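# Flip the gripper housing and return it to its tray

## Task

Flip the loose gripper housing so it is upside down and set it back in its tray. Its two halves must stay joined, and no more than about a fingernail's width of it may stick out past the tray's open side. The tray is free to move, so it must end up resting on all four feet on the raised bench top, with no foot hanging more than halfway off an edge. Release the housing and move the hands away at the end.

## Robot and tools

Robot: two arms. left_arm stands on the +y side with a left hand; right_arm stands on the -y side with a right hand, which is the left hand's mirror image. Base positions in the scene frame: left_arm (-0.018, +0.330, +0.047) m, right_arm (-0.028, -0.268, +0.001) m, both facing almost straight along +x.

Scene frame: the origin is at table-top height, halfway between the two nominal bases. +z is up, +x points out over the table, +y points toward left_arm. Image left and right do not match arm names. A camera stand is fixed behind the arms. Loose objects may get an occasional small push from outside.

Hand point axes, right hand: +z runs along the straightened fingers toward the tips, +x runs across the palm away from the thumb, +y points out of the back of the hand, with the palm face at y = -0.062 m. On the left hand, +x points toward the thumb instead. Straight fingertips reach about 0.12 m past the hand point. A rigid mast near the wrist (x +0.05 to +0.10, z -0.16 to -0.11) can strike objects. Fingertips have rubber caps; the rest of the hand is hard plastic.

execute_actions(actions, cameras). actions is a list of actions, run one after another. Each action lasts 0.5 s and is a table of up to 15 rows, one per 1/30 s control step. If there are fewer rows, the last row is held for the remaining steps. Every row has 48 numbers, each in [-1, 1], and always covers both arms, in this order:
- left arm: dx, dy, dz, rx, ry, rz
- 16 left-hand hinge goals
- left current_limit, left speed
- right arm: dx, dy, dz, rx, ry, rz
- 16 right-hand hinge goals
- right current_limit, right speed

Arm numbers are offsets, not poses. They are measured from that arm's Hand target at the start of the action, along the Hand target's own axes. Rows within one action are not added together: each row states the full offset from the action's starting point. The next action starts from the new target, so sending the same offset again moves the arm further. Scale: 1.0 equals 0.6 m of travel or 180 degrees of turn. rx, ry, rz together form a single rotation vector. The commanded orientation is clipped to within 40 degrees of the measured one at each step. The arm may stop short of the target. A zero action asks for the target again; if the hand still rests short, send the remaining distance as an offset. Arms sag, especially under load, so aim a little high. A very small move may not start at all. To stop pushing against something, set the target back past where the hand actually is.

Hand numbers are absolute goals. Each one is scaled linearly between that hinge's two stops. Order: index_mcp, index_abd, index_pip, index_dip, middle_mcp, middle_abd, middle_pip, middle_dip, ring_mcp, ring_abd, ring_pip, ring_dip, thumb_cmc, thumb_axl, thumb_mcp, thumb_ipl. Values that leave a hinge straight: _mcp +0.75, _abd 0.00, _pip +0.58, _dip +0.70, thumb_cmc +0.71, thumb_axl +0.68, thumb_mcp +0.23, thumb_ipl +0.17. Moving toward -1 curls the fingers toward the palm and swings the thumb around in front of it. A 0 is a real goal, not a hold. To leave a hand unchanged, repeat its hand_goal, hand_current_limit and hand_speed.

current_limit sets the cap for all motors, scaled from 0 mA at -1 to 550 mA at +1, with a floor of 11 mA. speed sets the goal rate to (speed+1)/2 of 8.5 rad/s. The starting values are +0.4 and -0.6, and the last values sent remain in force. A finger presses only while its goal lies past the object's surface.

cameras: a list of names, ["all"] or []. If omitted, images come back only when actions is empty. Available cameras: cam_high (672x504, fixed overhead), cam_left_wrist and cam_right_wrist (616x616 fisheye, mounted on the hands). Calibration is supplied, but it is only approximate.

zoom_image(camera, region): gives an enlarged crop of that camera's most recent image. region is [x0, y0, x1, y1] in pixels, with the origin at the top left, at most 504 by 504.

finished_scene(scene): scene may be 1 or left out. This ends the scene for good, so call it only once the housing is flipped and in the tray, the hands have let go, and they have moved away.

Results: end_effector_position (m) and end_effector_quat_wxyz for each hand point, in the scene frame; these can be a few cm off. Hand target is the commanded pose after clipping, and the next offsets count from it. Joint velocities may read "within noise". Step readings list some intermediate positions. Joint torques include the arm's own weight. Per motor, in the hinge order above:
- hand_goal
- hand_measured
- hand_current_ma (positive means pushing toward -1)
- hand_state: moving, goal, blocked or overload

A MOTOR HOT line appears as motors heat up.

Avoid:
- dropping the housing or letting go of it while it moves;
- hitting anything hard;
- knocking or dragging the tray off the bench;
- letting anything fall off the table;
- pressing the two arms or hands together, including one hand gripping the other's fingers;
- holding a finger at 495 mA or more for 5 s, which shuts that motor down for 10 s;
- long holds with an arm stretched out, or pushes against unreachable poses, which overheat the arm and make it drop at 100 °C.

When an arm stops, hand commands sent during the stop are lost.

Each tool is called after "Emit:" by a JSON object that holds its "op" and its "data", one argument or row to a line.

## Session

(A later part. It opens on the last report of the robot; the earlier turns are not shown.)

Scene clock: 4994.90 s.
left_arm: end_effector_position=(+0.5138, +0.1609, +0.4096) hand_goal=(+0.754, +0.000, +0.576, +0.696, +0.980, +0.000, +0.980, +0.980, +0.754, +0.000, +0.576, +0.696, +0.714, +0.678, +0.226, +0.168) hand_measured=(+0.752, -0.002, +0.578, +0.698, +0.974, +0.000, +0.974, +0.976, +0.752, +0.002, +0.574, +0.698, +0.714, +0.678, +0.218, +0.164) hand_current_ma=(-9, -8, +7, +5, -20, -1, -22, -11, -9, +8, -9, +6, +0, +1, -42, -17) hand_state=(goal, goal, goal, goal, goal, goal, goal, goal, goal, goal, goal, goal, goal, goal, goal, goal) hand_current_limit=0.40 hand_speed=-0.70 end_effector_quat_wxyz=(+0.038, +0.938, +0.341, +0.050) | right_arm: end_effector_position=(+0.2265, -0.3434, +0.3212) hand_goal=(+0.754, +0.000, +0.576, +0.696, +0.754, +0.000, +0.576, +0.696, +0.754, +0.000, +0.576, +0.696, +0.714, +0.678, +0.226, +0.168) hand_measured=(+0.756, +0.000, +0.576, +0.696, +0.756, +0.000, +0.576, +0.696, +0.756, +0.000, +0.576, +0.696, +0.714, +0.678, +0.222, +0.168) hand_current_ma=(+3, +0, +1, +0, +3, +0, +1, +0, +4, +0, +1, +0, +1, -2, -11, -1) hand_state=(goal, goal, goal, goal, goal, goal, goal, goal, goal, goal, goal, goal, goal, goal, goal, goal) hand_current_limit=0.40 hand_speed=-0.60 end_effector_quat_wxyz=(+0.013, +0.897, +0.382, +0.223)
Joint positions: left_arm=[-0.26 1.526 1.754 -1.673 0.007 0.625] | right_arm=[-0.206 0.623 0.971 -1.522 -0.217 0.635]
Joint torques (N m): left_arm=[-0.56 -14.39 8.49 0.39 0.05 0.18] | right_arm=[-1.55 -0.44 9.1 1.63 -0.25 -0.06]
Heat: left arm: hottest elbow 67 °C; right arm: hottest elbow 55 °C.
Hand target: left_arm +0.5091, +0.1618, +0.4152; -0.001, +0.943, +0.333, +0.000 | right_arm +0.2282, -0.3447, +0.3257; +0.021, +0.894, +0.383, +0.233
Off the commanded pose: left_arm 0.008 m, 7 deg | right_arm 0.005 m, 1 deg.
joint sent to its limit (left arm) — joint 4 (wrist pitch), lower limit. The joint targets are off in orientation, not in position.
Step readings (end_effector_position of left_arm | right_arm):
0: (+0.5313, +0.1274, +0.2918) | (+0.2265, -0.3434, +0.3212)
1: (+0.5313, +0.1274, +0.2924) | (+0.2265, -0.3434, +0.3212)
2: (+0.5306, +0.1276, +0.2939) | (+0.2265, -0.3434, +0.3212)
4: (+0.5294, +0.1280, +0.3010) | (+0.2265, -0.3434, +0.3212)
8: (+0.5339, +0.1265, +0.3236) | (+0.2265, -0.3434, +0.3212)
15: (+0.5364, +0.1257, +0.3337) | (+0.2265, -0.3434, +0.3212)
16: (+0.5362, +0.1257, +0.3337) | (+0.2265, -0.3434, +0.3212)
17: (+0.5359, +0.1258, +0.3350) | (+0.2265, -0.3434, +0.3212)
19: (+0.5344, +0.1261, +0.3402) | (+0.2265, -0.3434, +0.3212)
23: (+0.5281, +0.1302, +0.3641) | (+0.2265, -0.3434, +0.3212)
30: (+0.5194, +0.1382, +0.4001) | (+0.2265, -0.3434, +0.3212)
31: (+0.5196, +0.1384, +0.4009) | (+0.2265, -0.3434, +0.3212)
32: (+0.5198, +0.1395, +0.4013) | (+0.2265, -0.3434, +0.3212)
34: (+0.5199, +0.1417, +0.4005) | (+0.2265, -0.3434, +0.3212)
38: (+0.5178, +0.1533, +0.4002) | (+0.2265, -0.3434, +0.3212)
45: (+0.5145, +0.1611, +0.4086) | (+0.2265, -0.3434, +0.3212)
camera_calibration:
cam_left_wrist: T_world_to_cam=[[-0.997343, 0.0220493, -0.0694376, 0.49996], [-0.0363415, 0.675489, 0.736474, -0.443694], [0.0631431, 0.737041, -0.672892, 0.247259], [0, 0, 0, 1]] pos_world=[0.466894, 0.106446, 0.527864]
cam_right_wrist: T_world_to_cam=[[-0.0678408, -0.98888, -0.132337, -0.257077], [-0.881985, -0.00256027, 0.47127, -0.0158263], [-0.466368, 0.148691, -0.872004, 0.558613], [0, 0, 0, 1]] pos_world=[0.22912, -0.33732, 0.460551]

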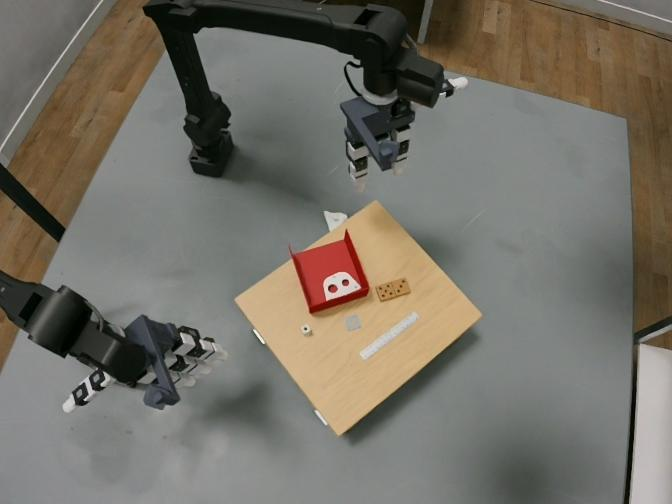

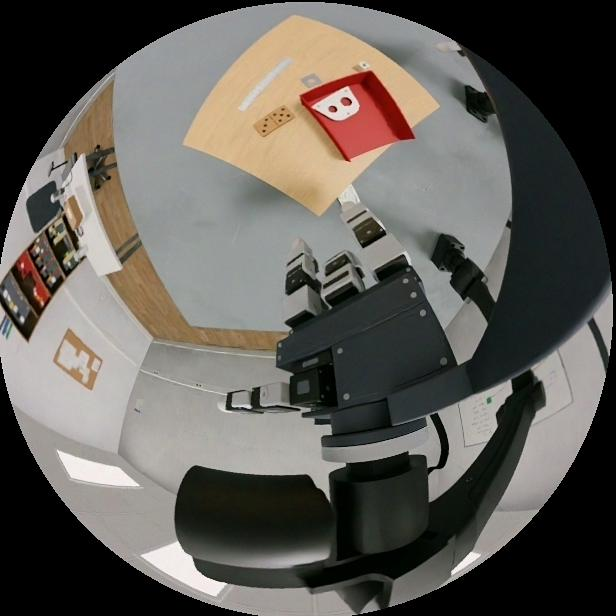

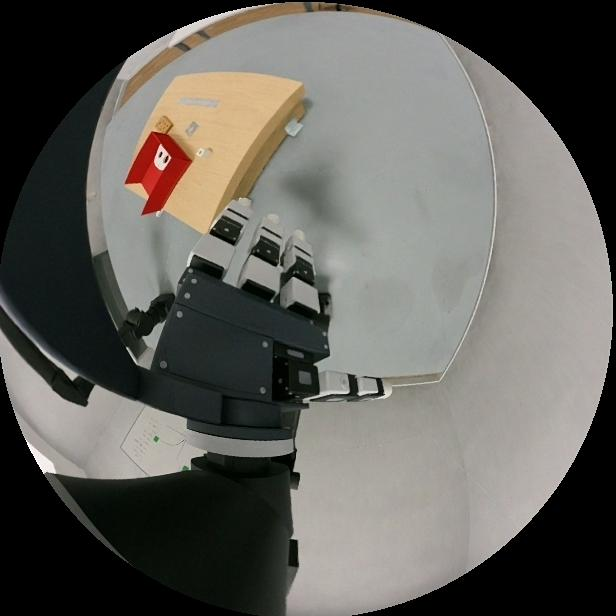

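Emit:
{"op": "execute_actions", "data": {
  "actions": [
    [[0,-0.1,0,0,0,0,0.754,0,0.576,0.696,0.98,0,0.98,0.98,0.754,0,0.576,0.696,0.714,0.678,0.226,0.168,0.4,-0.7,0,0,0,0,0,0,0.754,0,0.576,0.696,0.754,0,0.576,0.696,0.754,0,0.576,0.696,0.714,0.678,0.226,0.168,0.4,-0.6]],
    [[-0.05,-0.07,0,0,0,0,0.754,0,0.576,0.696,0.98,0,0.98,0.98,0.754,0,0.576,0.696,0.714,0.678,0.226,0.168,0.4,-0.7,0,0,0,0,0,0,0.754,0,0.576,0.696,0.754,0,0.576,0.696,0.754,0,0.576,0.696,0.714,0.678,0.226,0.168,0.4,-0.6]]
  ],
  "cameras": ["cam_left_wrist","cam_high"]
}}

Emit:
{"op": "zoom_image", "data": {
  "camera": "cam_left_wrist",
  "region": [240, 100, 420, 280]
}}

Emit:
{"op": "zoom_image", "data": {
  "camera": "cam_high",
  "region": [300, 180, 370, 250]
}}

Scene clock: 5010.73 s.
left_arm: end_effector_position=(+0.4228, +0.2201, +0.4136) hand_goal=(+0.754, +0.000, +0.576, +0.696, +0.980, +0.000, +0.980, +0.980, +0.754, +0.000, +0.576, +0.696, +0.714, +0.678, +0.226, +0.168) hand_measured=(+0.752, -0.002, +0.578, +0.698, +0.974, +0.000, +0.974, +0.976, +0.752, +0.002, +0.574, +0.698, +0.714, +0.678, +0.218, +0.164) hand_current_ma=(-6, -6, +6, +5, -20, -1, -22, -11, -5, +6, -8, +6, -1, +1, -42, -17) hand_state=(goal, goal, goal, goal, goal, goal, goal, goal, goal, goal, goal, goal, goal, goal, goal, goal) hand_current_limit=0.40 hand_speed=-0.70 end_effector_quat_wxyz=(+0.035, +0.939, +0.337, +0.056) | right_arm: end_effector_position=(+0.2265, -0.3434, +0.3212) hand_goal=(+0.754, +0.000, +0.576, +0.696, +0.754, +0.000, +0.576, +0.696, +0.754, +0.000, +0.576, +0.696, +0.714, +0.678, +0.226, +0.168) hand_measured=(+0.756, +0.000, +0.576, +0.696, +0.756, +0.000, +0.576, +0.696, +0.756, +0.000, +0.576, +0.696, +0.714, +0.678, +0.222, +0.168) hand_current_ma=(+3, +0, +1, +0, +3, +0, +1, +0, +4, +0, +1, +0, +1, -2, -11, -1) hand_state=(goal, goal, goal, goal, goal, goal, goal, goal, goal, goal, goal, goal, goal, goal, goal, goal) hand_current_limit=0.40 hand_speed=-0.60 end_effector_quat_wxyz=(+0.013, +0.897, +0.382, +0.223)
Joint positions: left_arm=[-0.163 1.261 1.498 -1.676 0.009 0.729] | right_arm=[-0.206 0.623 0.971 -1.522 -0.217 0.635]
Joint torques (N m): left_arm=[-0.38 -9.76 8.66 0.69 0.06 0.28] | right_arm=[-1.38 -0.44 9.24 1.5 -0.26 -0.06]
Heat: left arm: hottest elbow 62 °C; right arm: hottest elbow 55 °C.
Hand target: left_arm +0.4217, +0.2223, +0.4153; -0.001, +0.943, +0.334, +0.000 | right_arm +0.2282, -0.3447, +0.3257; +0.021, +0.894, +0.383, +0.233
Off the commanded pose: left_arm 0.003 m, 8 deg | right_arm 0.005 m, 1 deg.
joint sent to its limit (left arm) — joint 4 (wrist pitch), lower limit. The joint targets are off in orientation, not in position.
Step readings (end_effector_position of left_arm | right_arm):
0: (+0.5138, +0.1608, +0.4096) | (+0.2265, -0.3434, +0.3212)
1: (+0.5134, +0.1610, +0.4091) | (+0.2265, -0.3434, +0.3212)
2: (+0.5117, +0.1639, +0.4073) | (+0.2265, -0.3434, +0.3212)
4: (+0.5018, +0.1703, +0.4005) | (+0.2265, -0.3434, +0.3212)
8: (+0.4852, +0.1949, +0.3966) | (+0.2265, -0.3434, +0.3212)
15: (+0.4759, +0.2105, +0.4153) | (+0.2265, -0.3434, +0.3212)
16: (+0.4747, +0.2105, +0.4156) | (+0.2265, -0.3434, +0.3212)
17: (+0.4719, +0.2107, +0.4143) | (+0.2265, -0.3434, +0.3212)
19: (+0.4600, +0.2123, +0.4066) | (+0.2265, -0.3434, +0.3212)
23: (+0.4363, +0.2165, +0.3994) | (+0.2265, -0.3434, +0.3212)
30: (+0.4241, +0.2198, +0.4159) | (+0.2265, -0.3434, +0.3212)
camera_calibration:
cam_left_wrist: T_world_to_cam=[[-0.996495, 0.0297171, -0.0781991, 0.409702], [-0.0383207, 0.668781, 0.742472, -0.490053], [0.0743621, 0.742866, -0.665297, 0.202865], [0, 0, 0, 1]] pos_world=[0.374401, 0.164861, 0.530854]
Images, in order (width x height): cam_high 672x504, cam_left_wrist 616x616.

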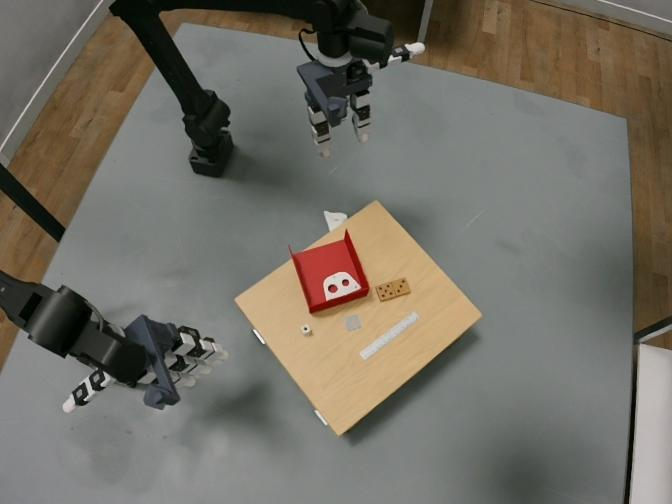

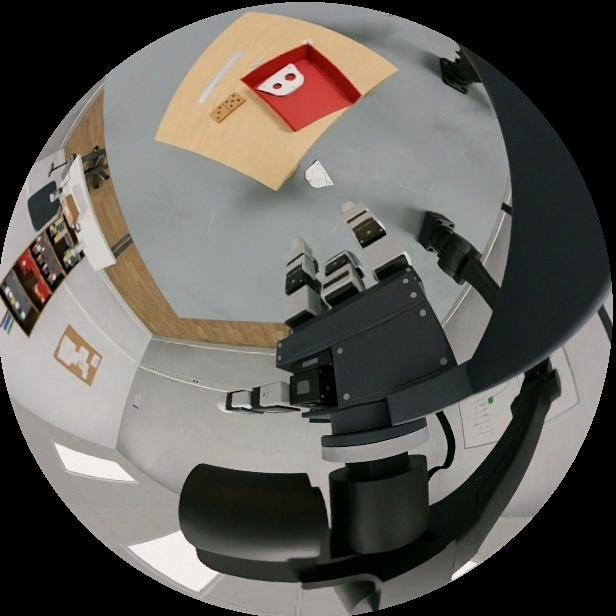

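Scaled by 2.800 from the camera's 616x616 image, which has a finer 880x880 frame.

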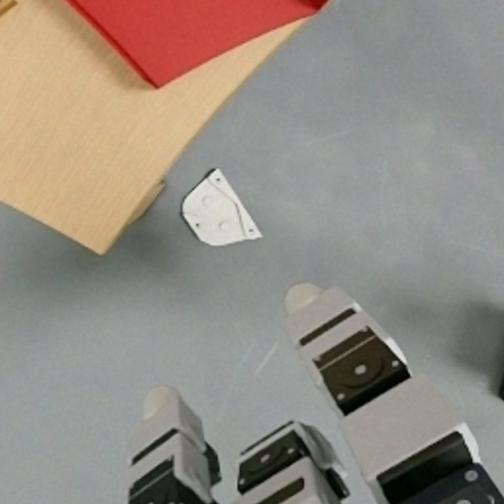

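Scaled by 7.200 from the camera's 672x504 image, which has a finer 960x720 frame.

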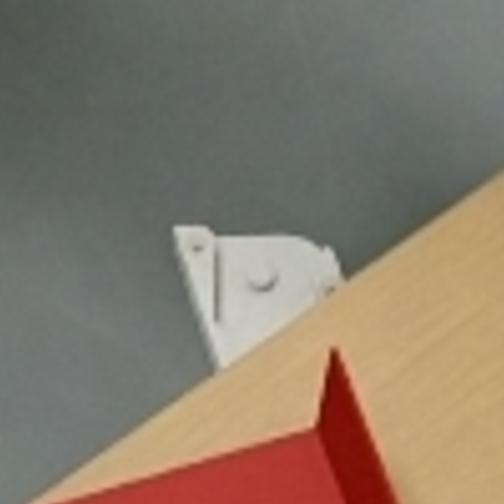

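Emit:
{"op": "zoom_image", "data": {
  "camera": "cam_left_wrist",
  "region": [295, 150, 345, 200]
}}

Emit:
{"op": "zoom_image", "data": {
  "camera": "cam_high",
  "region": [315, 200, 355, 240]
}}

Scaled by 10.080 from the camera's 616x616 image, which has a finer 880x880 frame.

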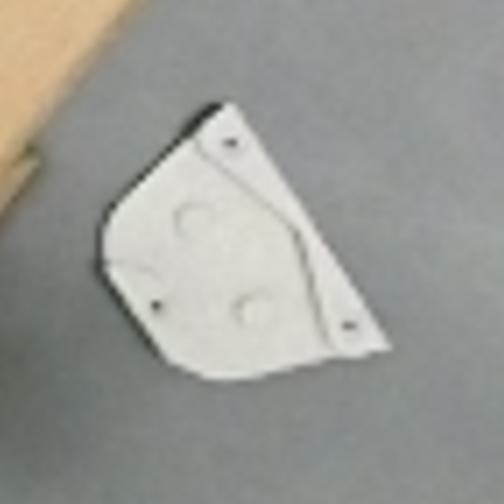

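Scaled by 12.600 from the camera's 672x504 image, which has a finer 960x720 frame.

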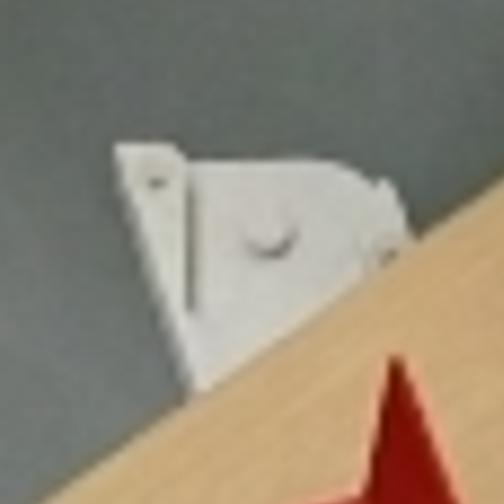

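Emit:
{"op": "execute_actions", "data": {
  "actions": [
    [[-0.032,0.096,0,0,0,0.033,0.754,0,0.576,0.696,0.98,0,0.98,0.98,0.754,0,0.576,0.696,0.714,0.678,0.226,0.168,0.4,-0.7,0,0,0,0,0,0,0.754,0,0.576,0.696,0.754,0,0.576,0.696,0.754,0,0.576,0.696,0.714,0.678,0.226,0.168,0.4,-0.6]],
    [[0,0,0.09,0,0,0,0.754,0,0.576,0.696,0.98,0,0.98,0.98,0.754,0,0.576,0.696,0.714,0.678,0.226,0.168,0.4,-0.7,0,0,0,0,0,0,0.754,0,0.576,0.696,0.754,0,0.576,0.696,0.754,0,0.576,0.696,0.714,0.678,0.226,0.168,0.4,-0.6]],
    [[0,0,0.09,0,0,0,0.754,0,0.576,0.696,0.98,0,0.98,0.98,0.754,0,0.576,0.696,0.714,0.678,0.226,0.168,0.4,-0.7,0,0,0,0,0,0,0.754,0,0.576,0.696,0.754,0,0.576,0.696,0.754,0,0.576,0.696,0.714,0.678,0.226,0.168,0.4,-0.6]]
  ],
  "cameras": ["cam_left_wrist","cam_high"]
}}

Emit:
{"op": "zoom_image", "data": {
  "camera": "cam_left_wrist",
  "region": [250, 140, 420, 310]
}}

Emit:
{"op": "zoom_image", "data": {
  "camera": "cam_high",
  "region": [290, 150, 390, 250]
}}

Scene clock: 5052.07 s.
left_arm: end_effector_position=(+0.4388, +0.1664, +0.3039) hand_goal=(+0.754, +0.000, +0.576, +0.696, +0.980, +0.000, +0.980, +0.980, +0.754, +0.000, +0.576, +0.696, +0.714, +0.678, +0.226, +0.168) hand_measured=(+0.754, -0.002, +0.578, +0.698, +0.976, +0.000, +0.974, +0.976, +0.754, +0.002, +0.574, +0.698, +0.714, +0.678, +0.218, +0.164) hand_current_ma=(-3, -6, +6, +5, -17, -1, -21, -11, -2, +6, -7, +6, +1, +1, -41, -16) hand_state=(goal, goal, goal, goal, goal, goal, goal, goal, goal, goal, goal, goal, goal, goal, goal, goal) hand_current_limit=0.40 hand_speed=-0.70 end_effector_quat_wxyz=(-0.004, +0.958, +0.287, -0.007) | right_arm: end_effector_position=(+0.2265, -0.3434, +0.3212) hand_goal=(+0.754, +0.000, +0.576, +0.696, +0.754, +0.000, +0.576, +0.696, +0.754, +0.000, +0.576, +0.696, +0.714, +0.678, +0.226, +0.168) hand_measured=(+0.756, +0.000, +0.576, +0.696, +0.756, +0.000, +0.576, +0.696, +0.756, +0.000, +0.576, +0.696, +0.714, +0.678, +0.222, +0.168) hand_current_ma=(+3, +0, +1, +0, +3, +0, +1, +0, +4, +0, +1, +0, +1, -2, -11, -1) hand_state=(goal, goal, goal, goal, goal, goal, goal, goal, goal, goal, goal, goal, goal, goal, goal, goal) hand_current_limit=0.40 hand_speed=-0.60 end_effector_quat_wxyz=(+0.013, +0.897, +0.382, +0.223)
Joint positions: left_arm=[-0.271 1.408 1.384 -1.563 0.002 0.73] | right_arm=[-0.206 0.623 0.971 -1.522 -0.217 0.635]
Joint torques (N m): left_arm=[-1.32 -11.75 9.22 0.66 -0.13 0.1] | right_arm=[-1.03 -0.32 9.21 1.63 -0.27 -0.04]
Heat: left arm: hottest elbow 56 °C; right arm: hottest elbow 55 °C.
Hand target: left_arm +0.4429, +0.1655, +0.3073; +0.000, +0.959, +0.284, +0.000 | right_arm +0.2282, -0.3447, +0.3257; +0.021, +0.894, +0.383, +0.233
Off the commanded pose: left_arm 0.005 m, 1 deg | right_arm 0.005 m, 1 deg.
Step readings (end_effector_position of left_arm | right_arm):
0: (+0.4228, +0.2200, +0.4136) | (+0.2265, -0.3434, +0.3212)
1: (+0.4228, +0.2199, +0.4136) | (+0.2265, -0.3434, +0.3212)
2: (+0.4225, +0.2176, +0.4131) | (+0.2265, -0.3434, +0.3212)
4: (+0.4231, +0.2097, +0.4106) | (+0.2265, -0.3434, +0.3212)
8: (+0.4279, +0.1811, +0.4015) | (+0.2265, -0.3434, +0.3212)
15: (+0.4328, +0.1665, +0.3866) | (+0.2265, -0.3434, +0.3212)
16: (+0.4328, +0.1665, +0.3866) | (+0.2265, -0.3434, +0.3212)
17: (+0.4329, +0.1666, +0.3866) | (+0.2265, -0.3434, +0.3212)
19: (+0.4335, +0.1669, +0.3853) | (+0.2265, -0.3434, +0.3212)
23: (+0.4375, +0.1664, +0.3763) | (+0.2265, -0.3434, +0.3212)
30: (+0.4424, +0.1652, +0.3642) | (+0.2265, -0.3434, +0.3212)
31: (+0.4420, +0.1653, +0.3629) | (+0.2265, -0.3434, +0.3212)
32: (+0.4423, +0.1653, +0.3601) | (+0.2265, -0.3434, +0.3212)
34: (+0.4416, +0.1657, +0.3481) | (+0.2265, -0.3434, +0.3212)
38: (+0.4357, +0.1672, +0.3143) | (+0.2265, -0.3434, +0.3212)
45: (+0.4384, +0.1665, +0.3038) | (+0.2265, -0.3434, +0.3212)
camera_calibration:
cam_left_wrist: T_world_to_cam=[[-0.988185, 0.137492, 0.0677216, 0.352812], [0.140395, 0.634802, 0.759813, -0.45026], [0.0614785, 0.760343, -0.646605, 0.16564], [0, 0, 0, 1]] pos_world=[0.401675, 0.111374, 0.425324]
Images, in order (width x height): cam_high 672x504, cam_left_wrist 616x616.

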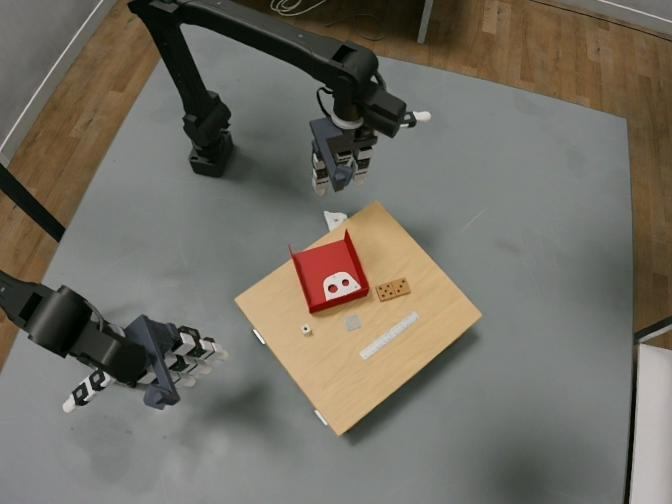

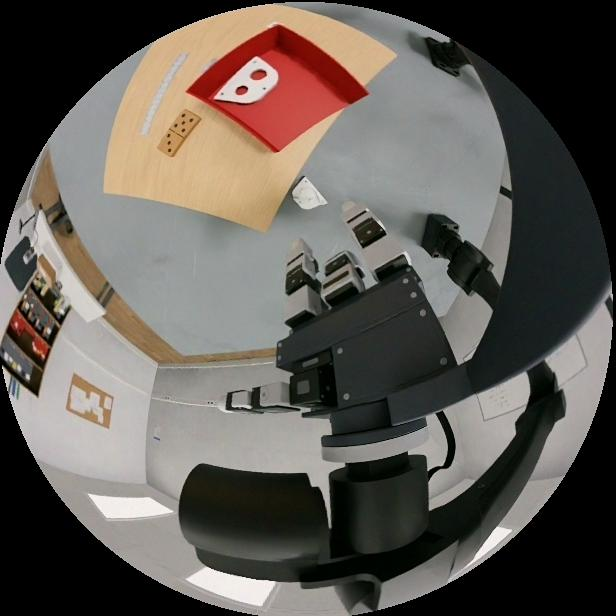

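Scaled by 2.965 from the camera's 616x616 image, which has a finer 880x880 frame.

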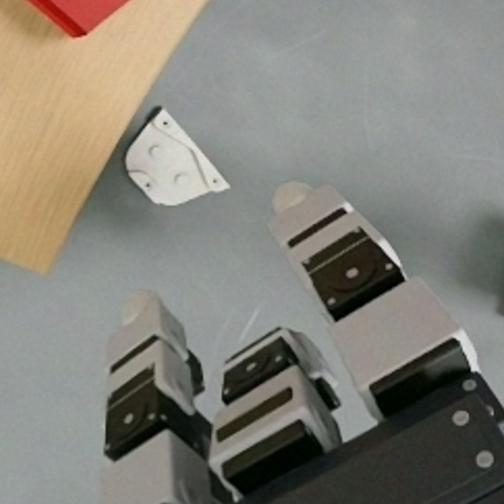

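Scaled by 5.040 from the camera's 672x504 image, which has a finer 960x720 frame.

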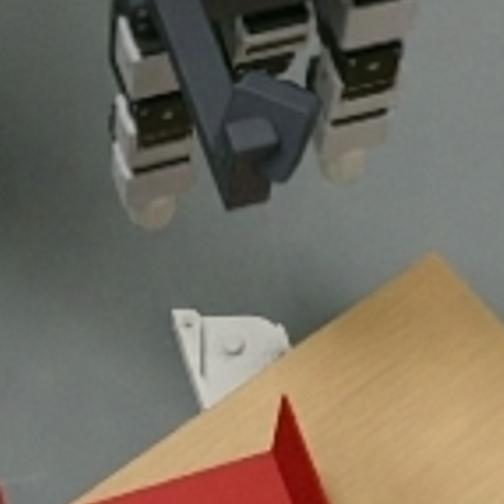

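Emit:
{"op": "execute_actions", "data": {
  "actions": [
    [[-0.0027,0.0068,0.09,0,0,0.008,0.754,0,0.576,0.696,0.98,0,0.98,0.98,0.754,0,0.576,0.696,0.714,0.678,0.226,0.168,0.4,-0.7,0,0,0,0,0,0,0.754,0,0.576,0.696,0.754,0,0.576,0.696,0.754,0,0.576,0.696,0.714,0.678,0.226,0.168,0.4,-0.6]],
    [[0,0,0.1,0,0,0,0.754,0,0.576,0.696,0.98,0,0.98,0.98,0.754,0,0.576,0.696,0.714,0.678,0.226,0.168,0.4,-0.7,0,0,0,0,0,0,0.754,0,0.576,0.696,0.754,0,0.576,0.696,0.754,0,0.576,0.696,0.714,0.678,0.226,0.168,0.4,-0.6]]
  ],
  "cameras": ["cam_left_wrist","cam_high"]
}}

Emit:
{"op": "zoom_image", "data": {
  "camera": "cam_left_wrist",
  "region": [260, 160, 400, 300]
}}

Emit:
{"op": "zoom_image", "data": {
  "camera": "cam_high",
  "region": [290, 160, 390, 260]
}}

Scene clock: 5075.57 s.
left_arm: end_effector_position=(+0.4401, +0.1654, +0.1911) hand_goal=(+0.754, +0.000, +0.576, +0.696, +0.980, +0.000, +0.980, +0.980, +0.754, +0.000, +0.576, +0.696, +0.714, +0.678, +0.226, +0.168) hand_measured=(+0.754, -0.002, +0.578, +0.698, +0.976, +0.000, +0.974, +0.976, +0.754, +0.002, +0.574, +0.698, +0.714, +0.678, +0.218, +0.164) hand_current_ma=(-3, -6, +6, +5, -17, -1, -21, -11, -2, +6, -7, +6, +1, +1, -41, -16) hand_state=(goal, goal, goal, goal, goal, goal, goal, goal, goal, goal, goal, goal, goal, goal, goal, goal) hand_current_limit=0.40 hand_speed=-0.70 end_effector_quat_wxyz=(-0.003, +0.959, +0.282, -0.006) | right_arm: end_effector_position=(+0.2265, -0.3434, +0.3212) hand_goal=(+0.754, +0.000, +0.576, +0.696, +0.754, +0.000, +0.576, +0.696, +0.754, +0.000, +0.576, +0.696, +0.714, +0.678, +0.226, +0.168) hand_measured=(+0.756, +0.000, +0.576, +0.696, +0.756, +0.000, +0.576, +0.696, +0.756, +0.000, +0.576, +0.696, +0.714, +0.678, +0.222, +0.168) hand_current_ma=(+3, +0, +1, +0, +3, +0, +1, +0, +4, +0, +1, +0, +1, -2, -11, -1) hand_state=(goal, goal, goal, goal, goal, goal, goal, goal, goal, goal, goal, goal, goal, goal, goal, goal) hand_current_limit=0.40 hand_speed=-0.60 end_effector_quat_wxyz=(+0.013, +0.897, +0.382, +0.223)
Joint positions: left_arm=[-0.271 1.463 1.139 -1.262 0.001 0.74] | right_arm=[-0.206 0.623 0.971 -1.522 -0.217 0.635]
Joint torques (N m): left_arm=[-1.2 -11.16 8.88 0.58 -0.08 0.18] | right_arm=[-1.67 -0.32 9.21 1.52 -0.25 -0.09]
Heat: left arm: hottest elbow 55 °C; right arm: hottest elbow 55 °C.
Hand target: left_arm +0.4438, +0.1613, +0.1933; -0.001, +0.962, +0.272, +0.000 | right_arm +0.2282, -0.3447, +0.3257; +0.021, +0.894, +0.383, +0.233
Off the commanded pose: left_arm 0.006 m, 1 deg | right_arm 0.005 m, 1 deg.
Step readings (end_effector_position of left_arm | right_arm):
0: (+0.4388, +0.1664, +0.3039) | (+0.2265, -0.3434, +0.3212)
1: (+0.4390, +0.1664, +0.3035) | (+0.2265, -0.3434, +0.3212)
2: (+0.4402, +0.1661, +0.3012) | (+0.2265, -0.3434, +0.3212)
4: (+0.4430, +0.1654, +0.2920) | (+0.2265, -0.3434, +0.3212)
8: (+0.4381, +0.1663, +0.2634) | (+0.2265, -0.3434, +0.3212)
15: (+0.4402, +0.1655, +0.2517) | (+0.2265, -0.3434, +0.3212)
16: (+0.4407, +0.1653, +0.2516) | (+0.2265, -0.3434, +0.3212)
17: (+0.4420, +0.1650, +0.2493) | (+0.2265, -0.3434, +0.3212)
19: (+0.4445, +0.1643, +0.2397) | (+0.2265, -0.3434, +0.3212)
23: (+0.4378, +0.1660, +0.2080) | (+0.2265, -0.3434, +0.3212)
30: (+0.4393, +0.1656, +0.1908) | (+0.2265, -0.3434, +0.3212)
camera_calibration:
cam_left_wrist: T_world_to_cam=[[-0.986875, 0.147689, 0.0653109, 0.359946], [0.145083, 0.633288, 0.760195, -0.365914], [0.0709115, 0.759693, -0.646404, 0.0893625], [0, 0, 0, 1]] pos_world=[0.401973, 0.110681, 0.312422]
Images, in order (width x height): cam_high 672x504, cam_left_wrist 616x616.

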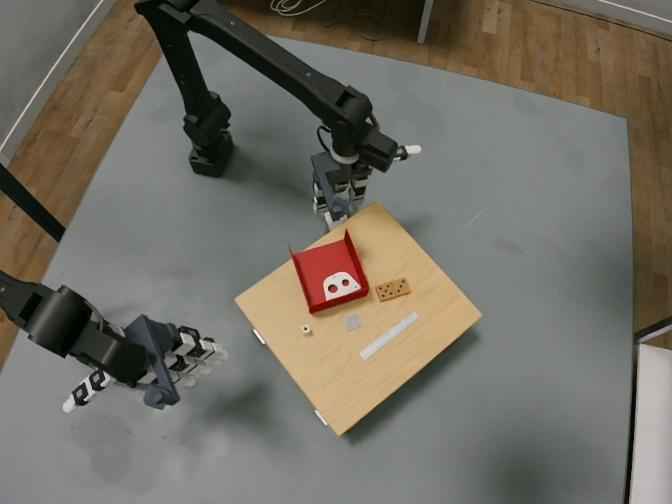

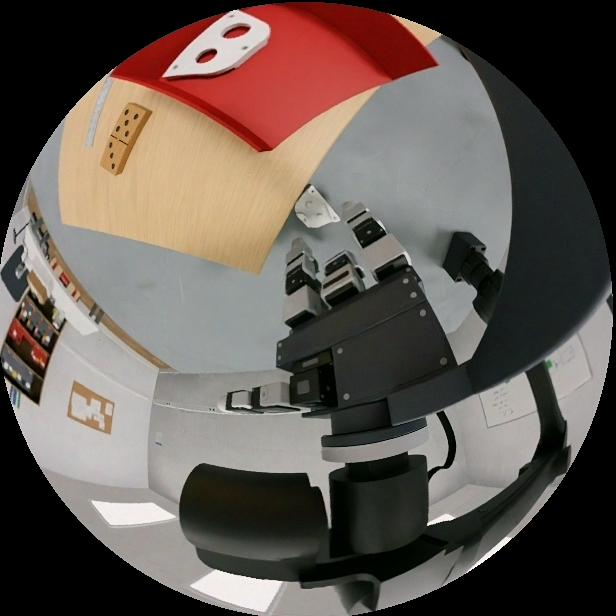

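Scaled by 3.600 from the camera's 616x616 image, which has a finer 880x880 frame.

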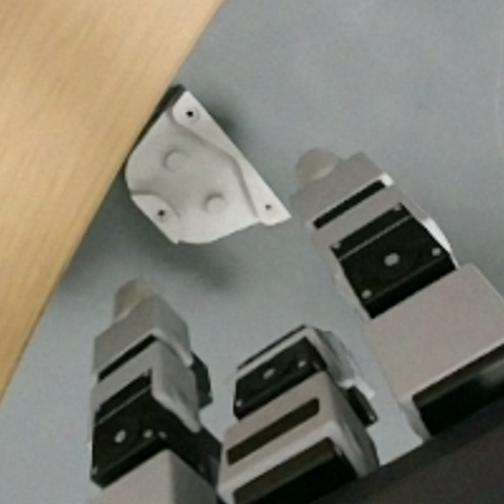

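Scaled by 5.040 from the camera's 672x504 image, which has a finer 960x720 frame.

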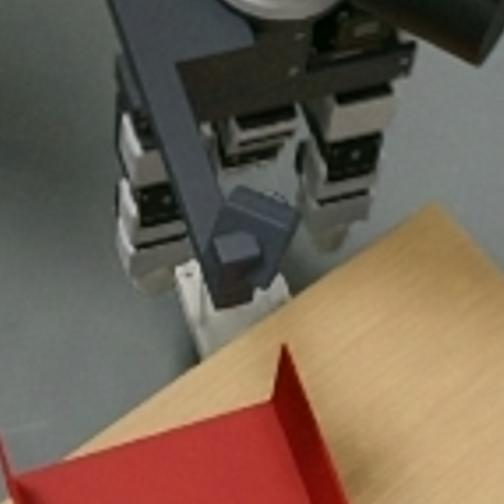

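Emit:
{"op": "execute_actions", "data": {
  "actions": [
    [[0.001,0.004,0.07,0,0,0.004,0.754,0,0.576,0.696,0.98,0,0.98,0.98,0.754,0,0.576,0.696,0.714,0.678,0.226,0.168,0.4,-0.7,0,0,0,0,0,0,0.754,0,0.576,0.696,0.754,0,0.576,0.696,0.754,0,0.576,0.696,0.714,0.678,0.226,0.168,0.4,-0.6]],
    [[0,0,0.03,0,0,0,0.754,0,0.576,0.696,0.98,0,0.98,0.98,0.754,0,0.576,0.696,0.714,0.678,0.226,0.168,0.4,-0.7,0,0,0,0,0,0,0.754,0,0.576,0.696,0.754,0,0.576,0.696,0.754,0,0.576,0.696,0.714,0.678,0.226,0.168,0.4,-0.6]]
  ],
  "cameras": ["cam_left_wrist","cam_high"]
}}

Emit:
{"op": "zoom_image", "data": {
  "camera": "cam_left_wrist",
  "region": [260, 180, 400, 320]
}}

Emit:
{"op": "zoom_image", "data": {
  "camera": "cam_high",
  "region": [300, 180, 380, 260]
}}

Scene clock: 5095.70 s.
left_arm: end_effector_position=(+0.4448, +0.1632, +0.1382) hand_goal=(+0.754, +0.000, +0.576, +0.696, +0.980, +0.000, +0.980, +0.980, +0.754, +0.000, +0.576, +0.696, +0.714, +0.678, +0.226, +0.168) hand_measured=(+0.754, -0.002, +0.578, +0.698, +0.976, +0.000, +0.974, +0.976, +0.754, +0.002, +0.574, +0.698, +0.714, +0.678, +0.218, +0.164) hand_current_ma=(-3, -6, +6, +5, -17, -1, -21, -11, -2, +6, -7, +6, +1, +1, -41, -16) hand_state=(goal, goal, goal, goal, goal, goal, goal, goal, goal, goal, goal, goal, goal, goal, goal, goal) hand_current_limit=0.40 hand_speed=-0.70 end_effector_quat_wxyz=(+0.001, +0.961, +0.276, +0.000) | right_arm: end_effector_position=(+0.2265, -0.3434, +0.3212) hand_goal=(+0.754, +0.000, +0.576, +0.696, +0.754, +0.000, +0.576, +0.696, +0.754, +0.000, +0.576, +0.696, +0.714, +0.678, +0.226, +0.168) hand_measured=(+0.756, +0.000, +0.576, +0.696, +0.756, +0.000, +0.576, +0.696, +0.756, +0.000, +0.576, +0.696, +0.714, +0.678, +0.222, +0.168) hand_current_ma=(+3, +0, +1, +0, +3, +0, +1, +0, +4, +0, +1, +0, +1, -2, -11, -1) hand_state=(goal, goal, goal, goal, goal, goal, goal, goal, goal, goal, goal, goal, goal, goal, goal, goal) hand_current_limit=0.40 hand_speed=-0.60 end_effector_quat_wxyz=(+0.013, +0.897, +0.382, +0.223)
Joint positions: left_arm=[-0.271 1.524 1.054 -1.099 0.001 0.752] | right_arm=[-0.206 0.623 0.971 -1.522 -0.217 0.635]
Joint torques (N m): left_arm=[-1.67 -11.46 7.87 0.72 -0.09 0.22] | right_arm=[-1.32 -0.44 9.22 1.54 -0.25 -0.06]
Heat: left arm: hottest elbow 55 °C; right arm: hottest elbow 55 °C.
Hand target: left_arm +0.4454, +0.1597, +0.1332; -0.001, +0.964, +0.266, +0.000 | right_arm +0.2282, -0.3447, +0.3257; +0.021, +0.894, +0.383, +0.233
Off the commanded pose: left_arm 0.006 m, 1 deg | right_arm 0.005 m, 1 deg.
Step readings (end_effector_position of left_arm | right_arm):
0: (+0.4401, +0.1654, +0.1911) | (+0.2265, -0.3434, +0.3212)
1: (+0.4403, +0.1653, +0.1910) | (+0.2265, -0.3434, +0.3212)
2: (+0.4413, +0.1650, +0.1901) | (+0.2265, -0.3434, +0.3212)
4: (+0.4448, +0.1639, +0.1861) | (+0.2265, -0.3434, +0.3212)
8: (+0.4434, +0.1638, +0.1675) | (+0.2265, -0.3434, +0.3212)
15: (+0.4423, +0.1639, +0.1515) | (+0.2265, -0.3434, +0.3212)
16: (+0.4427, +0.1638, +0.1516) | (+0.2265, -0.3434, +0.3212)
17: (+0.4436, +0.1635, +0.1517) | (+0.2265, -0.3434, +0.3212)
19: (+0.4459, +0.1629, +0.1508) | (+0.2265, -0.3434, +0.3212)
23: (+0.4457, +0.1629, +0.1448) | (+0.2265, -0.3434, +0.3212)
30: (+0.4445, +0.1632, +0.1381) | (+0.2265, -0.3434, +0.3212)
camera_calibration:
cam_left_wrist: T_world_to_cam=[[-0.985856, 0.160021, 0.0498158, 0.368041], [0.141407, 0.634669, 0.759736, -0.323499], [0.0899569, 0.756035, -0.64832, 0.0488542], [0, 0, 0, 1]] pos_world=[0.404186, 0.109485, 0.259113]
Images, in order (width x height): cam_high 672x504, cam_left_wrist 616x616.

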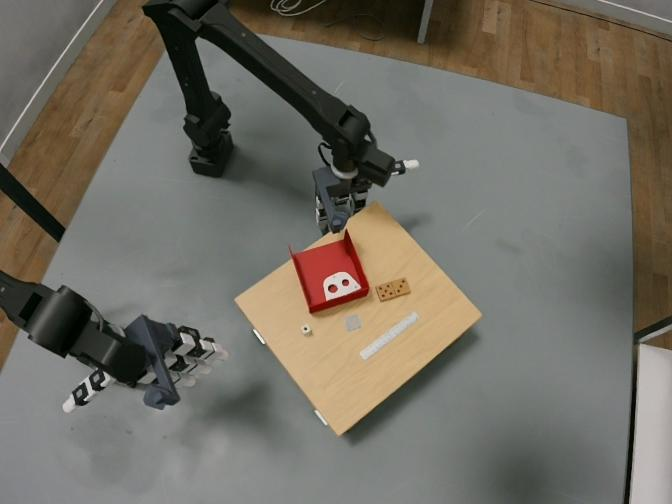

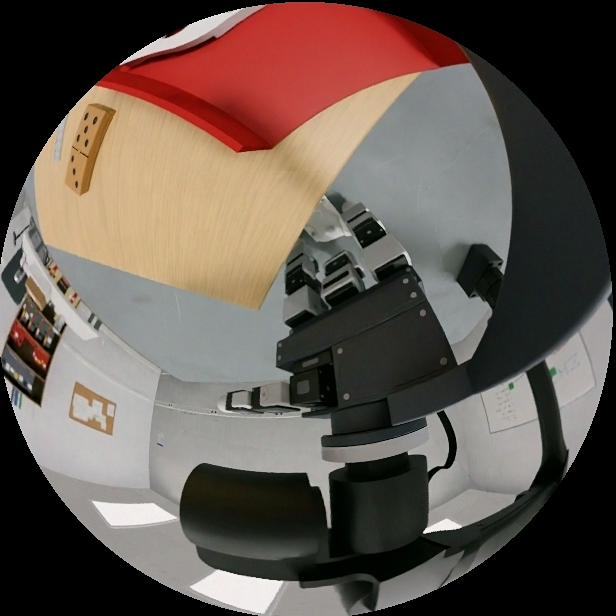

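Scaled by 3.600 from the camera's 616x616 image, which has a finer 880x880 frame.

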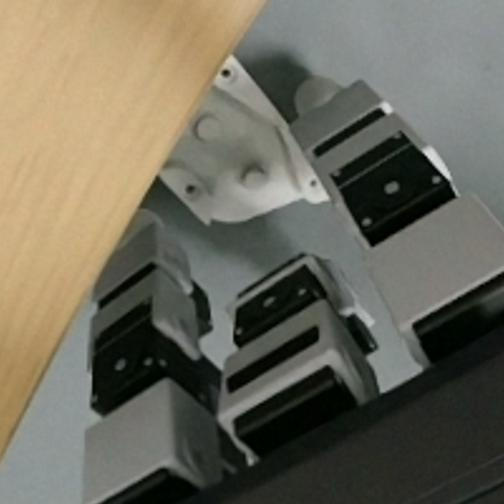

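Scaled by 6.300 from the camera's 672x504 image, which has a finer 960x720 frame.

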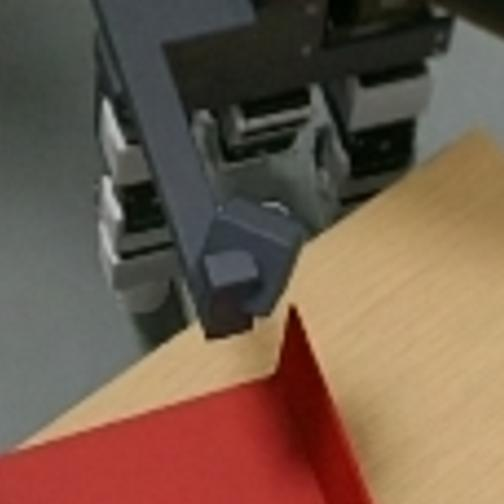

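Emit:
{"op": "execute_actions", "data": {
  "actions": [
    [[-0.009,-0.004,0.0,0,0,0,0.754,0,0.576,0.696,0.98,0,0.98,0.98,0.754,0,0.576,0.696,0.714,0.678,0.226,0.168,0.4,-0.7,0,0,0,0,0,0,0.754,0,0.576,0.696,0.754,0,0.576,0.696,0.754,0,0.576,0.696,0.714,0.678,0.226,0.168,0.4,-0.6]],
    [[0,0,0.015,0,0,0,0.754,0,0.576,0.696,0.98,0,0.98,0.98,0.754,0,0.576,0.696,0.714,0.678,0.226,0.168,0.4,-0.7,0,0,0,0,0,0,0.754,0,0.576,0.696,0.754,0,0.576,0.696,0.754,0,0.576,0.696,0.714,0.678,0.226,0.168,0.4,-0.6]]
  ],
  "cameras": ["cam_left_wrist"]
}}

Emit:
{"op": "zoom_image", "data": {
  "camera": "cam_left_wrist",
  "region": [260, 180, 400, 320]
}}

Scene clock: 5118.23 s.
left_arm: end_effector_position=(+0.4401, +0.1634, +0.1298) hand_goal=(+0.754, +0.000, +0.576, +0.696, +0.980, +0.000, +0.980, +0.980, +0.754, +0.000, +0.576, +0.696, +0.714, +0.678, +0.226, +0.168) hand_measured=(+0.754, -0.002, +0.578, +0.698, +0.976, +0.000, +0.974, +0.976, +0.754, +0.002, +0.574, +0.698, +0.714, +0.678, +0.218, +0.164) hand_current_ma=(+1, -8, +5, +5, -17, -1, -21, -11, -2, +6, -7, +6, +1, +1, -41, -16) hand_state=(goal, goal, goal, goal, goal, goal, goal, goal, goal, goal, goal, goal, goal, goal, goal, goal) hand_current_limit=0.40 hand_speed=-0.70 end_effector_quat_wxyz=(+0.001, +0.961, +0.275, +0.000) | right_arm: end_effector_position=(+0.2265, -0.3434, +0.3212) hand_goal=(+0.754, +0.000, +0.576, +0.696, +0.754, +0.000, +0.576, +0.696, +0.754, +0.000, +0.576, +0.696, +0.714, +0.678, +0.226, +0.168) hand_measured=(+0.756, +0.000, +0.576, +0.696, +0.756, +0.000, +0.576, +0.696, +0.756, +0.000, +0.576, +0.696, +0.714, +0.678, +0.222, +0.168) hand_current_ma=(+3, +0, +1, +0, +3, +0, +1, +0, +4, +0, +1, +0, +1, -2, -11, -1) hand_state=(goal, goal, goal, goal, goal, goal, goal, goal, goal, goal, goal, goal, goal, goal, goal, goal) hand_current_limit=0.40 hand_speed=-0.60 end_effector_quat_wxyz=(+0.013, +0.897, +0.382, +0.223)
Joint positions: left_arm=[-0.273 1.524 1.029 -1.075 0.001 0.752] | right_arm=[-0.206 0.623 0.971 -1.522 -0.217 0.635]
Joint torques (N m): left_arm=[-1.55 -10.64 7.35 0.75 -0.09 0.13] | right_arm=[-1.55 -0.15 9.17 1.62 -0.28 -0.05]
Heat: left arm: hottest elbow 53 °C; right arm: hottest elbow 55 °C.
Hand target: left_arm +0.4396, +0.1590, +0.1242; -0.001, +0.964, +0.266, +0.000 | right_arm +0.2282, -0.3447, +0.3257; +0.021, +0.894, +0.383, +0.233
Off the commanded pose: left_arm 0.007 m, 1 deg | right_arm 0.005 m, 1 deg.
Step readings (end_effector_position of left_arm | right_arm):
0: (+0.4448, +0.1632, +0.1382) | (+0.2265, -0.3434, +0.3212)
1: (+0.4448, +0.1632, +0.1382) | (+0.2265, -0.3434, +0.3212)
2: (+0.4447, +0.1632, +0.1381) | (+0.2265, -0.3434, +0.3212)
4: (+0.4440, +0.1634, +0.1371) | (+0.2265, -0.3434, +0.3212)
8: (+0.4405, +0.1637, +0.1337) | (+0.2265, -0.3434, +0.3212)
15: (+0.4393, +0.1636, +0.1326) | (+0.2265, -0.3434, +0.3212)
16: (+0.4394, +0.1636, +0.1326) | (+0.2265, -0.3434, +0.3212)
17: (+0.4395, +0.1636, +0.1323) | (+0.2265, -0.3434, +0.3212)
19: (+0.4404, +0.1634, +0.1318) | (+0.2265, -0.3434, +0.3212)
23: (+0.4398, +0.1635, +0.1297) | (+0.2265, -0.3434, +0.3212)
30: (+0.4401, +0.1634, +0.1298) | (+0.2265, -0.3434, +0.3212)
camera_calibration:
cam_left_wrist: T_world_to_cam=[[-0.98553, 0.161891, 0.0502219, 0.363339], [0.142918, 0.63435, 0.75972, -0.317209], [0.0911336, 0.755904, -0.648308, 0.0431447], [0, 0, 0, 1]] pos_world=[0.399485, 0.109787, 0.250713]
Images, in order (width x height): cam_left_wrist 616x616.

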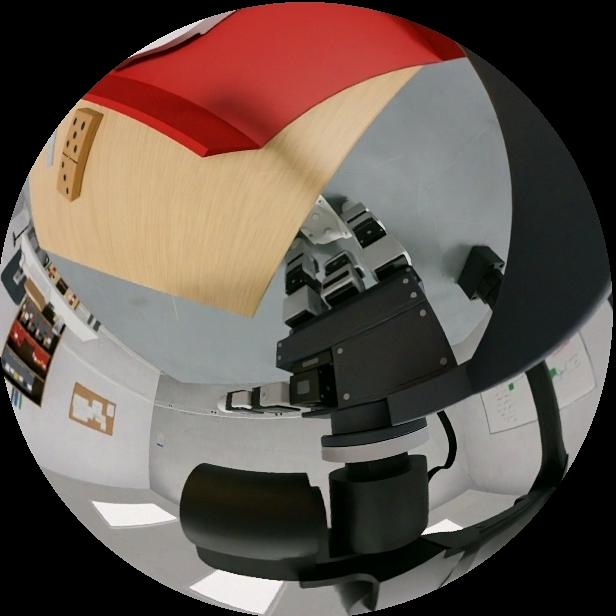

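Scaled by 3.600 from the camera's 616x616 image, which has a finer 880x880 frame.

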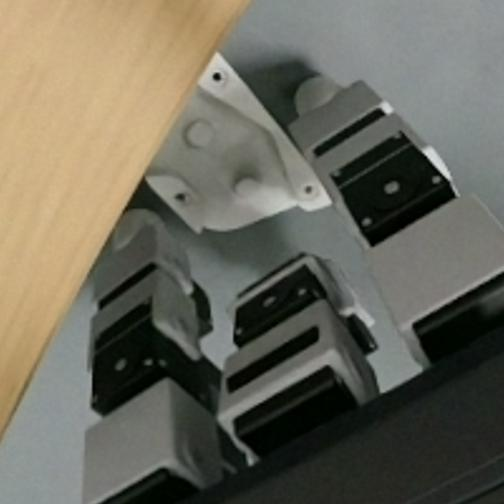

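Emit:
{"op": "execute_actions", "data": {
  "actions": [
    [[0,0,0.006,0,0,0,0.754,-0.06,0.576,0.696,0.98,0,0.98,0.98,0.754,0.06,0.576,0.696,0.714,0.678,0.226,0.168,0.4,-0.85,0,0,0,0,0,0,0.754,0,0.576,0.696,0.754,0,0.576,0.696,0.754,0,0.576,0.696,0.714,0.678,0.226,0.168,0.4,-0.6]],
    [[0,0,0,0,0,0,0.754,-0.12,0.576,0.696,0.98,0,0.98,0.98,0.754,0.12,0.576,0.696,0.714,0.678,0.226,0.168,0.4,-0.85,0,0,0,0,0,0,0.754,0,0.576,0.696,0.754,0,0.576,0.696,0.754,0,0.576,0.696,0.714,0.678,0.226,0.168,0.4,-0.6]]
  ]
}}

Scene clock: 5124.70 s.
left_arm: end_effector_position=(+0.4424, +0.1634, +0.1296) hand_goal=(+0.754, -0.120, +0.576, +0.696, +0.980, +0.000, +0.980, +0.980, +0.754, +0.120, +0.576, +0.696, +0.714, +0.678, +0.226, +0.168) hand_measured=(+0.756, -0.094, +0.578, +0.698, +0.976, +0.000, +0.974, +0.976, +0.754, +0.102, +0.574, +0.698, +0.714, +0.678, +0.218, +0.164) hand_current_ma=(+4, +92, +5, +5, -17, -1, -21, -11, -3, -56, -7, +6, +1, +1, -41, -16) hand_state=(goal, blocked, goal, goal, goal, goal, goal, goal, goal, goal, goal, goal, goal, goal, goal, goal) hand_current_limit=0.40 hand_speed=-0.85 end_effector_quat_wxyz=(+0.002, +0.961, +0.275, +0.006) | right_arm: end_effector_position=(+0.2265, -0.3434, +0.3212) hand_goal=(+0.754, +0.000, +0.576, +0.696, +0.754, +0.000, +0.576, +0.696, +0.754, +0.000, +0.576, +0.696, +0.714, +0.678, +0.226, +0.168) hand_measured=(+0.756, +0.000, +0.576, +0.696, +0.756, +0.000, +0.576, +0.696, +0.756, +0.000, +0.576, +0.696, +0.714, +0.678, +0.222, +0.168) hand_current_ma=(+3, +0, +1, +0, +3, +0, +1, +0, +4, +0, +1, +0, +1, -2, -11, -1) hand_state=(goal, goal, goal, goal, goal, goal, goal, goal, goal, goal, goal, goal, goal, goal, goal, goal) hand_current_limit=0.40 hand_speed=-0.60 end_effector_quat_wxyz=(+0.013, +0.897, +0.382, +0.223)
Joint positions: left_arm=[-0.273 1.524 1.026 -1.06 -0.002 0.752] | right_arm=[-0.206 0.623 0.971 -1.522 -0.217 0.635]
Joint torques (N m): left_arm=[-1.44 -10.7 7.34 0.46 0.05 0.14] | right_arm=[-1.73 -0.32 9.17 1.61 -0.28 -0.05]
Heat: left arm: hottest elbow 53 °C; right arm: hottest elbow 55 °C.
Hand target: left_arm +0.4397, +0.1590, +0.1206; -0.001, +0.964, +0.266, +0.000 | right_arm +0.2282, -0.3447, +0.3257; +0.021, +0.894, +0.383, +0.233
Off the commanded pose: left_arm 0.010 m, 1 deg | right_arm 0.005 m, 1 deg.
Step readings (end_effector_position of left_arm | right_arm):
0: (+0.4401, +0.1634, +0.1298) | (+0.2265, -0.3434, +0.3212)
1: (+0.4401, +0.1634, +0.1298) | (+0.2265, -0.3434, +0.3212)
2: (+0.4404, +0.1634, +0.1299) | (+0.2265, -0.3434, +0.3212)
4: (+0.4413, +0.1633, +0.1298) | (+0.2265, -0.3434, +0.3212)
8: (+0.4420, +0.1633, +0.1297) | (+0.2265, -0.3434, +0.3212)
15: (+0.4422, +0.1633, +0.1297) | (+0.2265, -0.3434, +0.3212)
16: (+0.4422, +0.1633, +0.1297) | (+0.2265, -0.3434, +0.3212)
17: (+0.4423, +0.1633, +0.1297) | (+0.2265, -0.3434, +0.3212)
19: (+0.4427, +0.1633, +0.1298) | (+0.2265, -0.3434, +0.3212)
23: (+0.4424, +0.1634, +0.1296) | (+0.2265, -0.3434, +0.3212)
30: (+0.4424, +0.1634, +0.1296) | (+0.2265, -0.3434, +0.3212)

Emit:
{"op": "execute_actions", "data": {
  "actions": [
    [[0,0,0,0,0,0,0.754,-0.2,0.576,0.696,0.98,0,0.98,0.98,0.754,0.2,0.576,0.696,0.714,0.678,0.226,0.168,0.4,-0.85,0,0,0,0,0,0,0.754,0,0.576,0.696,0.754,0,0.576,0.696,0.754,0,0.576,0.696,0.714,0.678,0.226,0.168,0.4,-0.6]],
    [[0,-0.02,-0.04,0,0,0,0.754,-0.2,0.576,0.696,0.98,0,0.98,0.98,0.754,0.2,0.576,0.696,0.714,0.678,0.226,0.168,0.4,-0.85,0,0,0,0,0,0,0.754,0,0.576,0.696,0.754,0,0.576,0.696,0.754,0,0.576,0.696,0.714,0.678,0.226,0.168,0.4,-0.6]],
    [[0,-0.01,-0.03,0,0,0,0.754,-0.2,0.576,0.696,0.98,0,0.98,0.98,0.754,0.2,0.576,0.696,0.714,0.678,0.226,0.168,0.4,-0.85,0,0,0,0,0,0,0.754,0,0.576,0.696,0.754,0,0.576,0.696,0.754,0,0.576,0.696,0.714,0.678,0.226,0.168,0.4,-0.6]]
  ],
  "cameras": ["cam_left_wrist","cam_high"]
}}

Emit:
{"op": "zoom_image", "data": {
  "camera": "cam_left_wrist",
  "region": [260, 180, 400, 320]
}}

Emit:
{"op": "zoom_image", "data": {
  "camera": "cam_high",
  "region": [290, 170, 390, 270]
}}

Scene clock: 5133.37 s.
left_arm: end_effector_position=(+0.4223, +0.1743, +0.1480) hand_goal=(+0.754, -0.200, +0.576, +0.696, +0.980, +0.000, +0.980, +0.980, +0.754, +0.200, +0.576, +0.696, +0.714, +0.678, +0.226, +0.168) hand_measured=(+0.752, -0.098, +0.576, +0.698, +0.976, +0.000, +0.974, +0.976, +0.752, +0.108, +0.574, +0.698, +0.714, +0.678, +0.218, +0.164) hand_current_ma=(-6, +385, +1, +4, -17, -1, -21, -11, -4, -356, -7, +5, +1, +1, -41, -16) hand_state=(goal, blocked, goal, goal, goal, goal, goal, goal, goal, blocked, goal, goal, goal, goal, goal, goal) hand_current_limit=0.40 hand_speed=-0.85 end_effector_quat_wxyz=(-0.008, +0.963, +0.270, -0.011) | right_arm: end_effector_position=(+0.2265, -0.3434, +0.3212) hand_goal=(+0.754, +0.000, +0.576, +0.696, +0.754, +0.000, +0.576, +0.696, +0.754, +0.000, +0.576, +0.696, +0.714, +0.678, +0.226, +0.168) hand_measured=(+0.756, +0.000, +0.576, +0.696, +0.756, +0.000, +0.576, +0.696, +0.756, +0.000, +0.576, +0.696, +0.714, +0.678, +0.222, +0.168) hand_current_ma=(+3, +0, +1, +0, +3, +0, +1, +0, +4, +0, +1, +0, +1, -2, -11, -1) hand_state=(goal, goal, goal, goal, goal, goal, goal, goal, goal, goal, goal, goal, goal, goal, goal, goal) hand_current_limit=0.40 hand_speed=-0.60 end_effector_quat_wxyz=(+0.013, +0.897, +0.382, +0.223)
Joint positions: left_arm=[-0.257 1.467 1.026 -1.157 -0.002 0.777] | right_arm=[-0.206 0.623 0.971 -1.522 -0.217 0.635]
Joint torques (N m): left_arm=[-0.5 -12.04 9.68 -0.17 -0.02 0.25] | right_arm=[-1.38 -0.21 9.21 1.7 -0.28 -0.06]
Heat: left arm: hottest elbow 52 °C; right arm: hottest elbow 55 °C.
Hand target: left_arm +0.4305, +0.1743, +0.1628; -0.001, +0.964, +0.266, +0.000 | right_arm +0.2282, -0.3447, +0.3257; +0.021, +0.894, +0.383, +0.233
Off the commanded pose: left_arm 0.017 m, 2 deg | right_arm 0.005 m, 1 deg.
Step readings (end_effector_position of left_arm | right_arm):
0: (+0.4424, +0.1634, +0.1296) | (+0.2265, -0.3434, +0.3212)
1: (+0.4424, +0.1634, +0.1296) | (+0.2265, -0.3434, +0.3212)
2: (+0.4424, +0.1634, +0.1296) | (+0.2265, -0.3434, +0.3212)
4: (+0.4424, +0.1634, +0.1296) | (+0.2265, -0.3434, +0.3212)
8: (+0.4424, +0.1634, +0.1296) | (+0.2265, -0.3434, +0.3212)
15: (+0.4424, +0.1634, +0.1296) | (+0.2265, -0.3434, +0.3212)
16: (+0.4424, +0.1634, +0.1296) | (+0.2265, -0.3434, +0.3212)
17: (+0.4422, +0.1634, +0.1295) | (+0.2265, -0.3434, +0.3212)
19: (+0.4396, +0.1639, +0.1292) | (+0.2265, -0.3434, +0.3212)
23: (+0.4338, +0.1665, +0.1305) | (+0.2265, -0.3434, +0.3212)
30: (+0.4321, +0.1673, +0.1356) | (+0.2265, -0.3434, +0.3212)
31: (+0.4319, +0.1675, +0.1357) | (+0.2265, -0.3434, +0.3212)
32: (+0.4310, +0.1677, +0.1358) | (+0.2265, -0.3434, +0.3212)
34: (+0.4275, +0.1693, +0.1368) | (+0.2265, -0.3434, +0.3212)
38: (+0.4239, +0.1729, +0.1432) | (+0.2265, -0.3434, +0.3212)
45: (+0.4226, +0.1743, +0.1481) | (+0.2265, -0.3434, +0.3212)
camera_calibration:
cam_left_wrist: T_world_to_cam=[[-0.982211, 0.170646, 0.0783637, 0.336052], [0.169422, 0.625376, 0.761709, -0.345284], [0.0809759, 0.761436, -0.643163, 0.0509316], [0, 0, 0, 1]] pos_world=[0.384449, 0.119805, 0.269429]
Images, in order (width x height): cam_high 672x504, cam_left_wrist 616x616.

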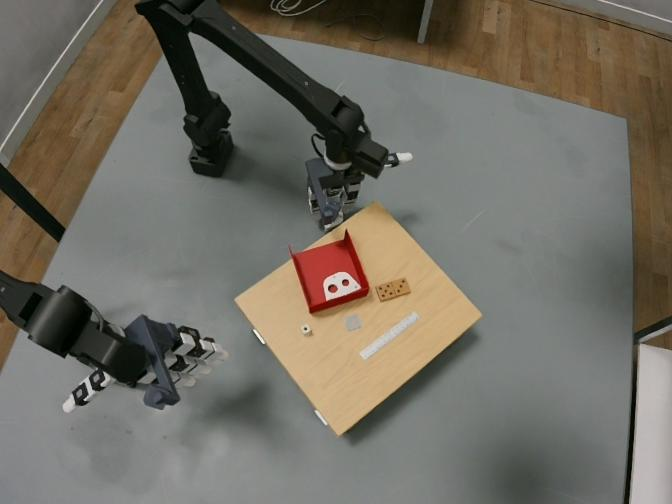

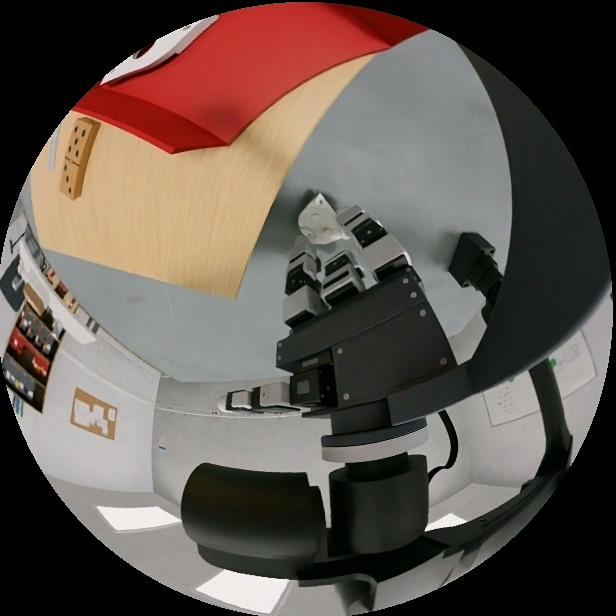

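Scaled by 3.600 from the camera's 616x616 image, which has a finer 880x880 frame.

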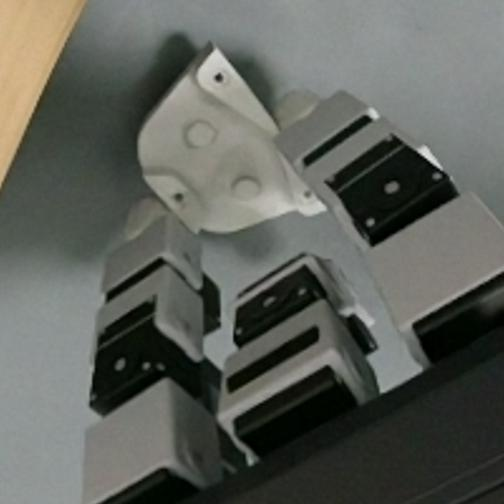

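Scaled by 5.040 from the camera's 672x504 image, which has a finer 960x720 frame.

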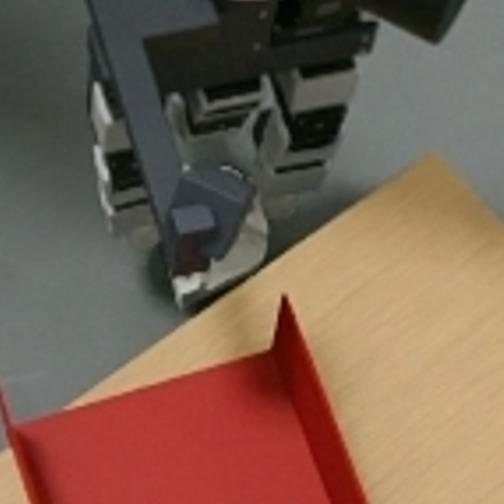

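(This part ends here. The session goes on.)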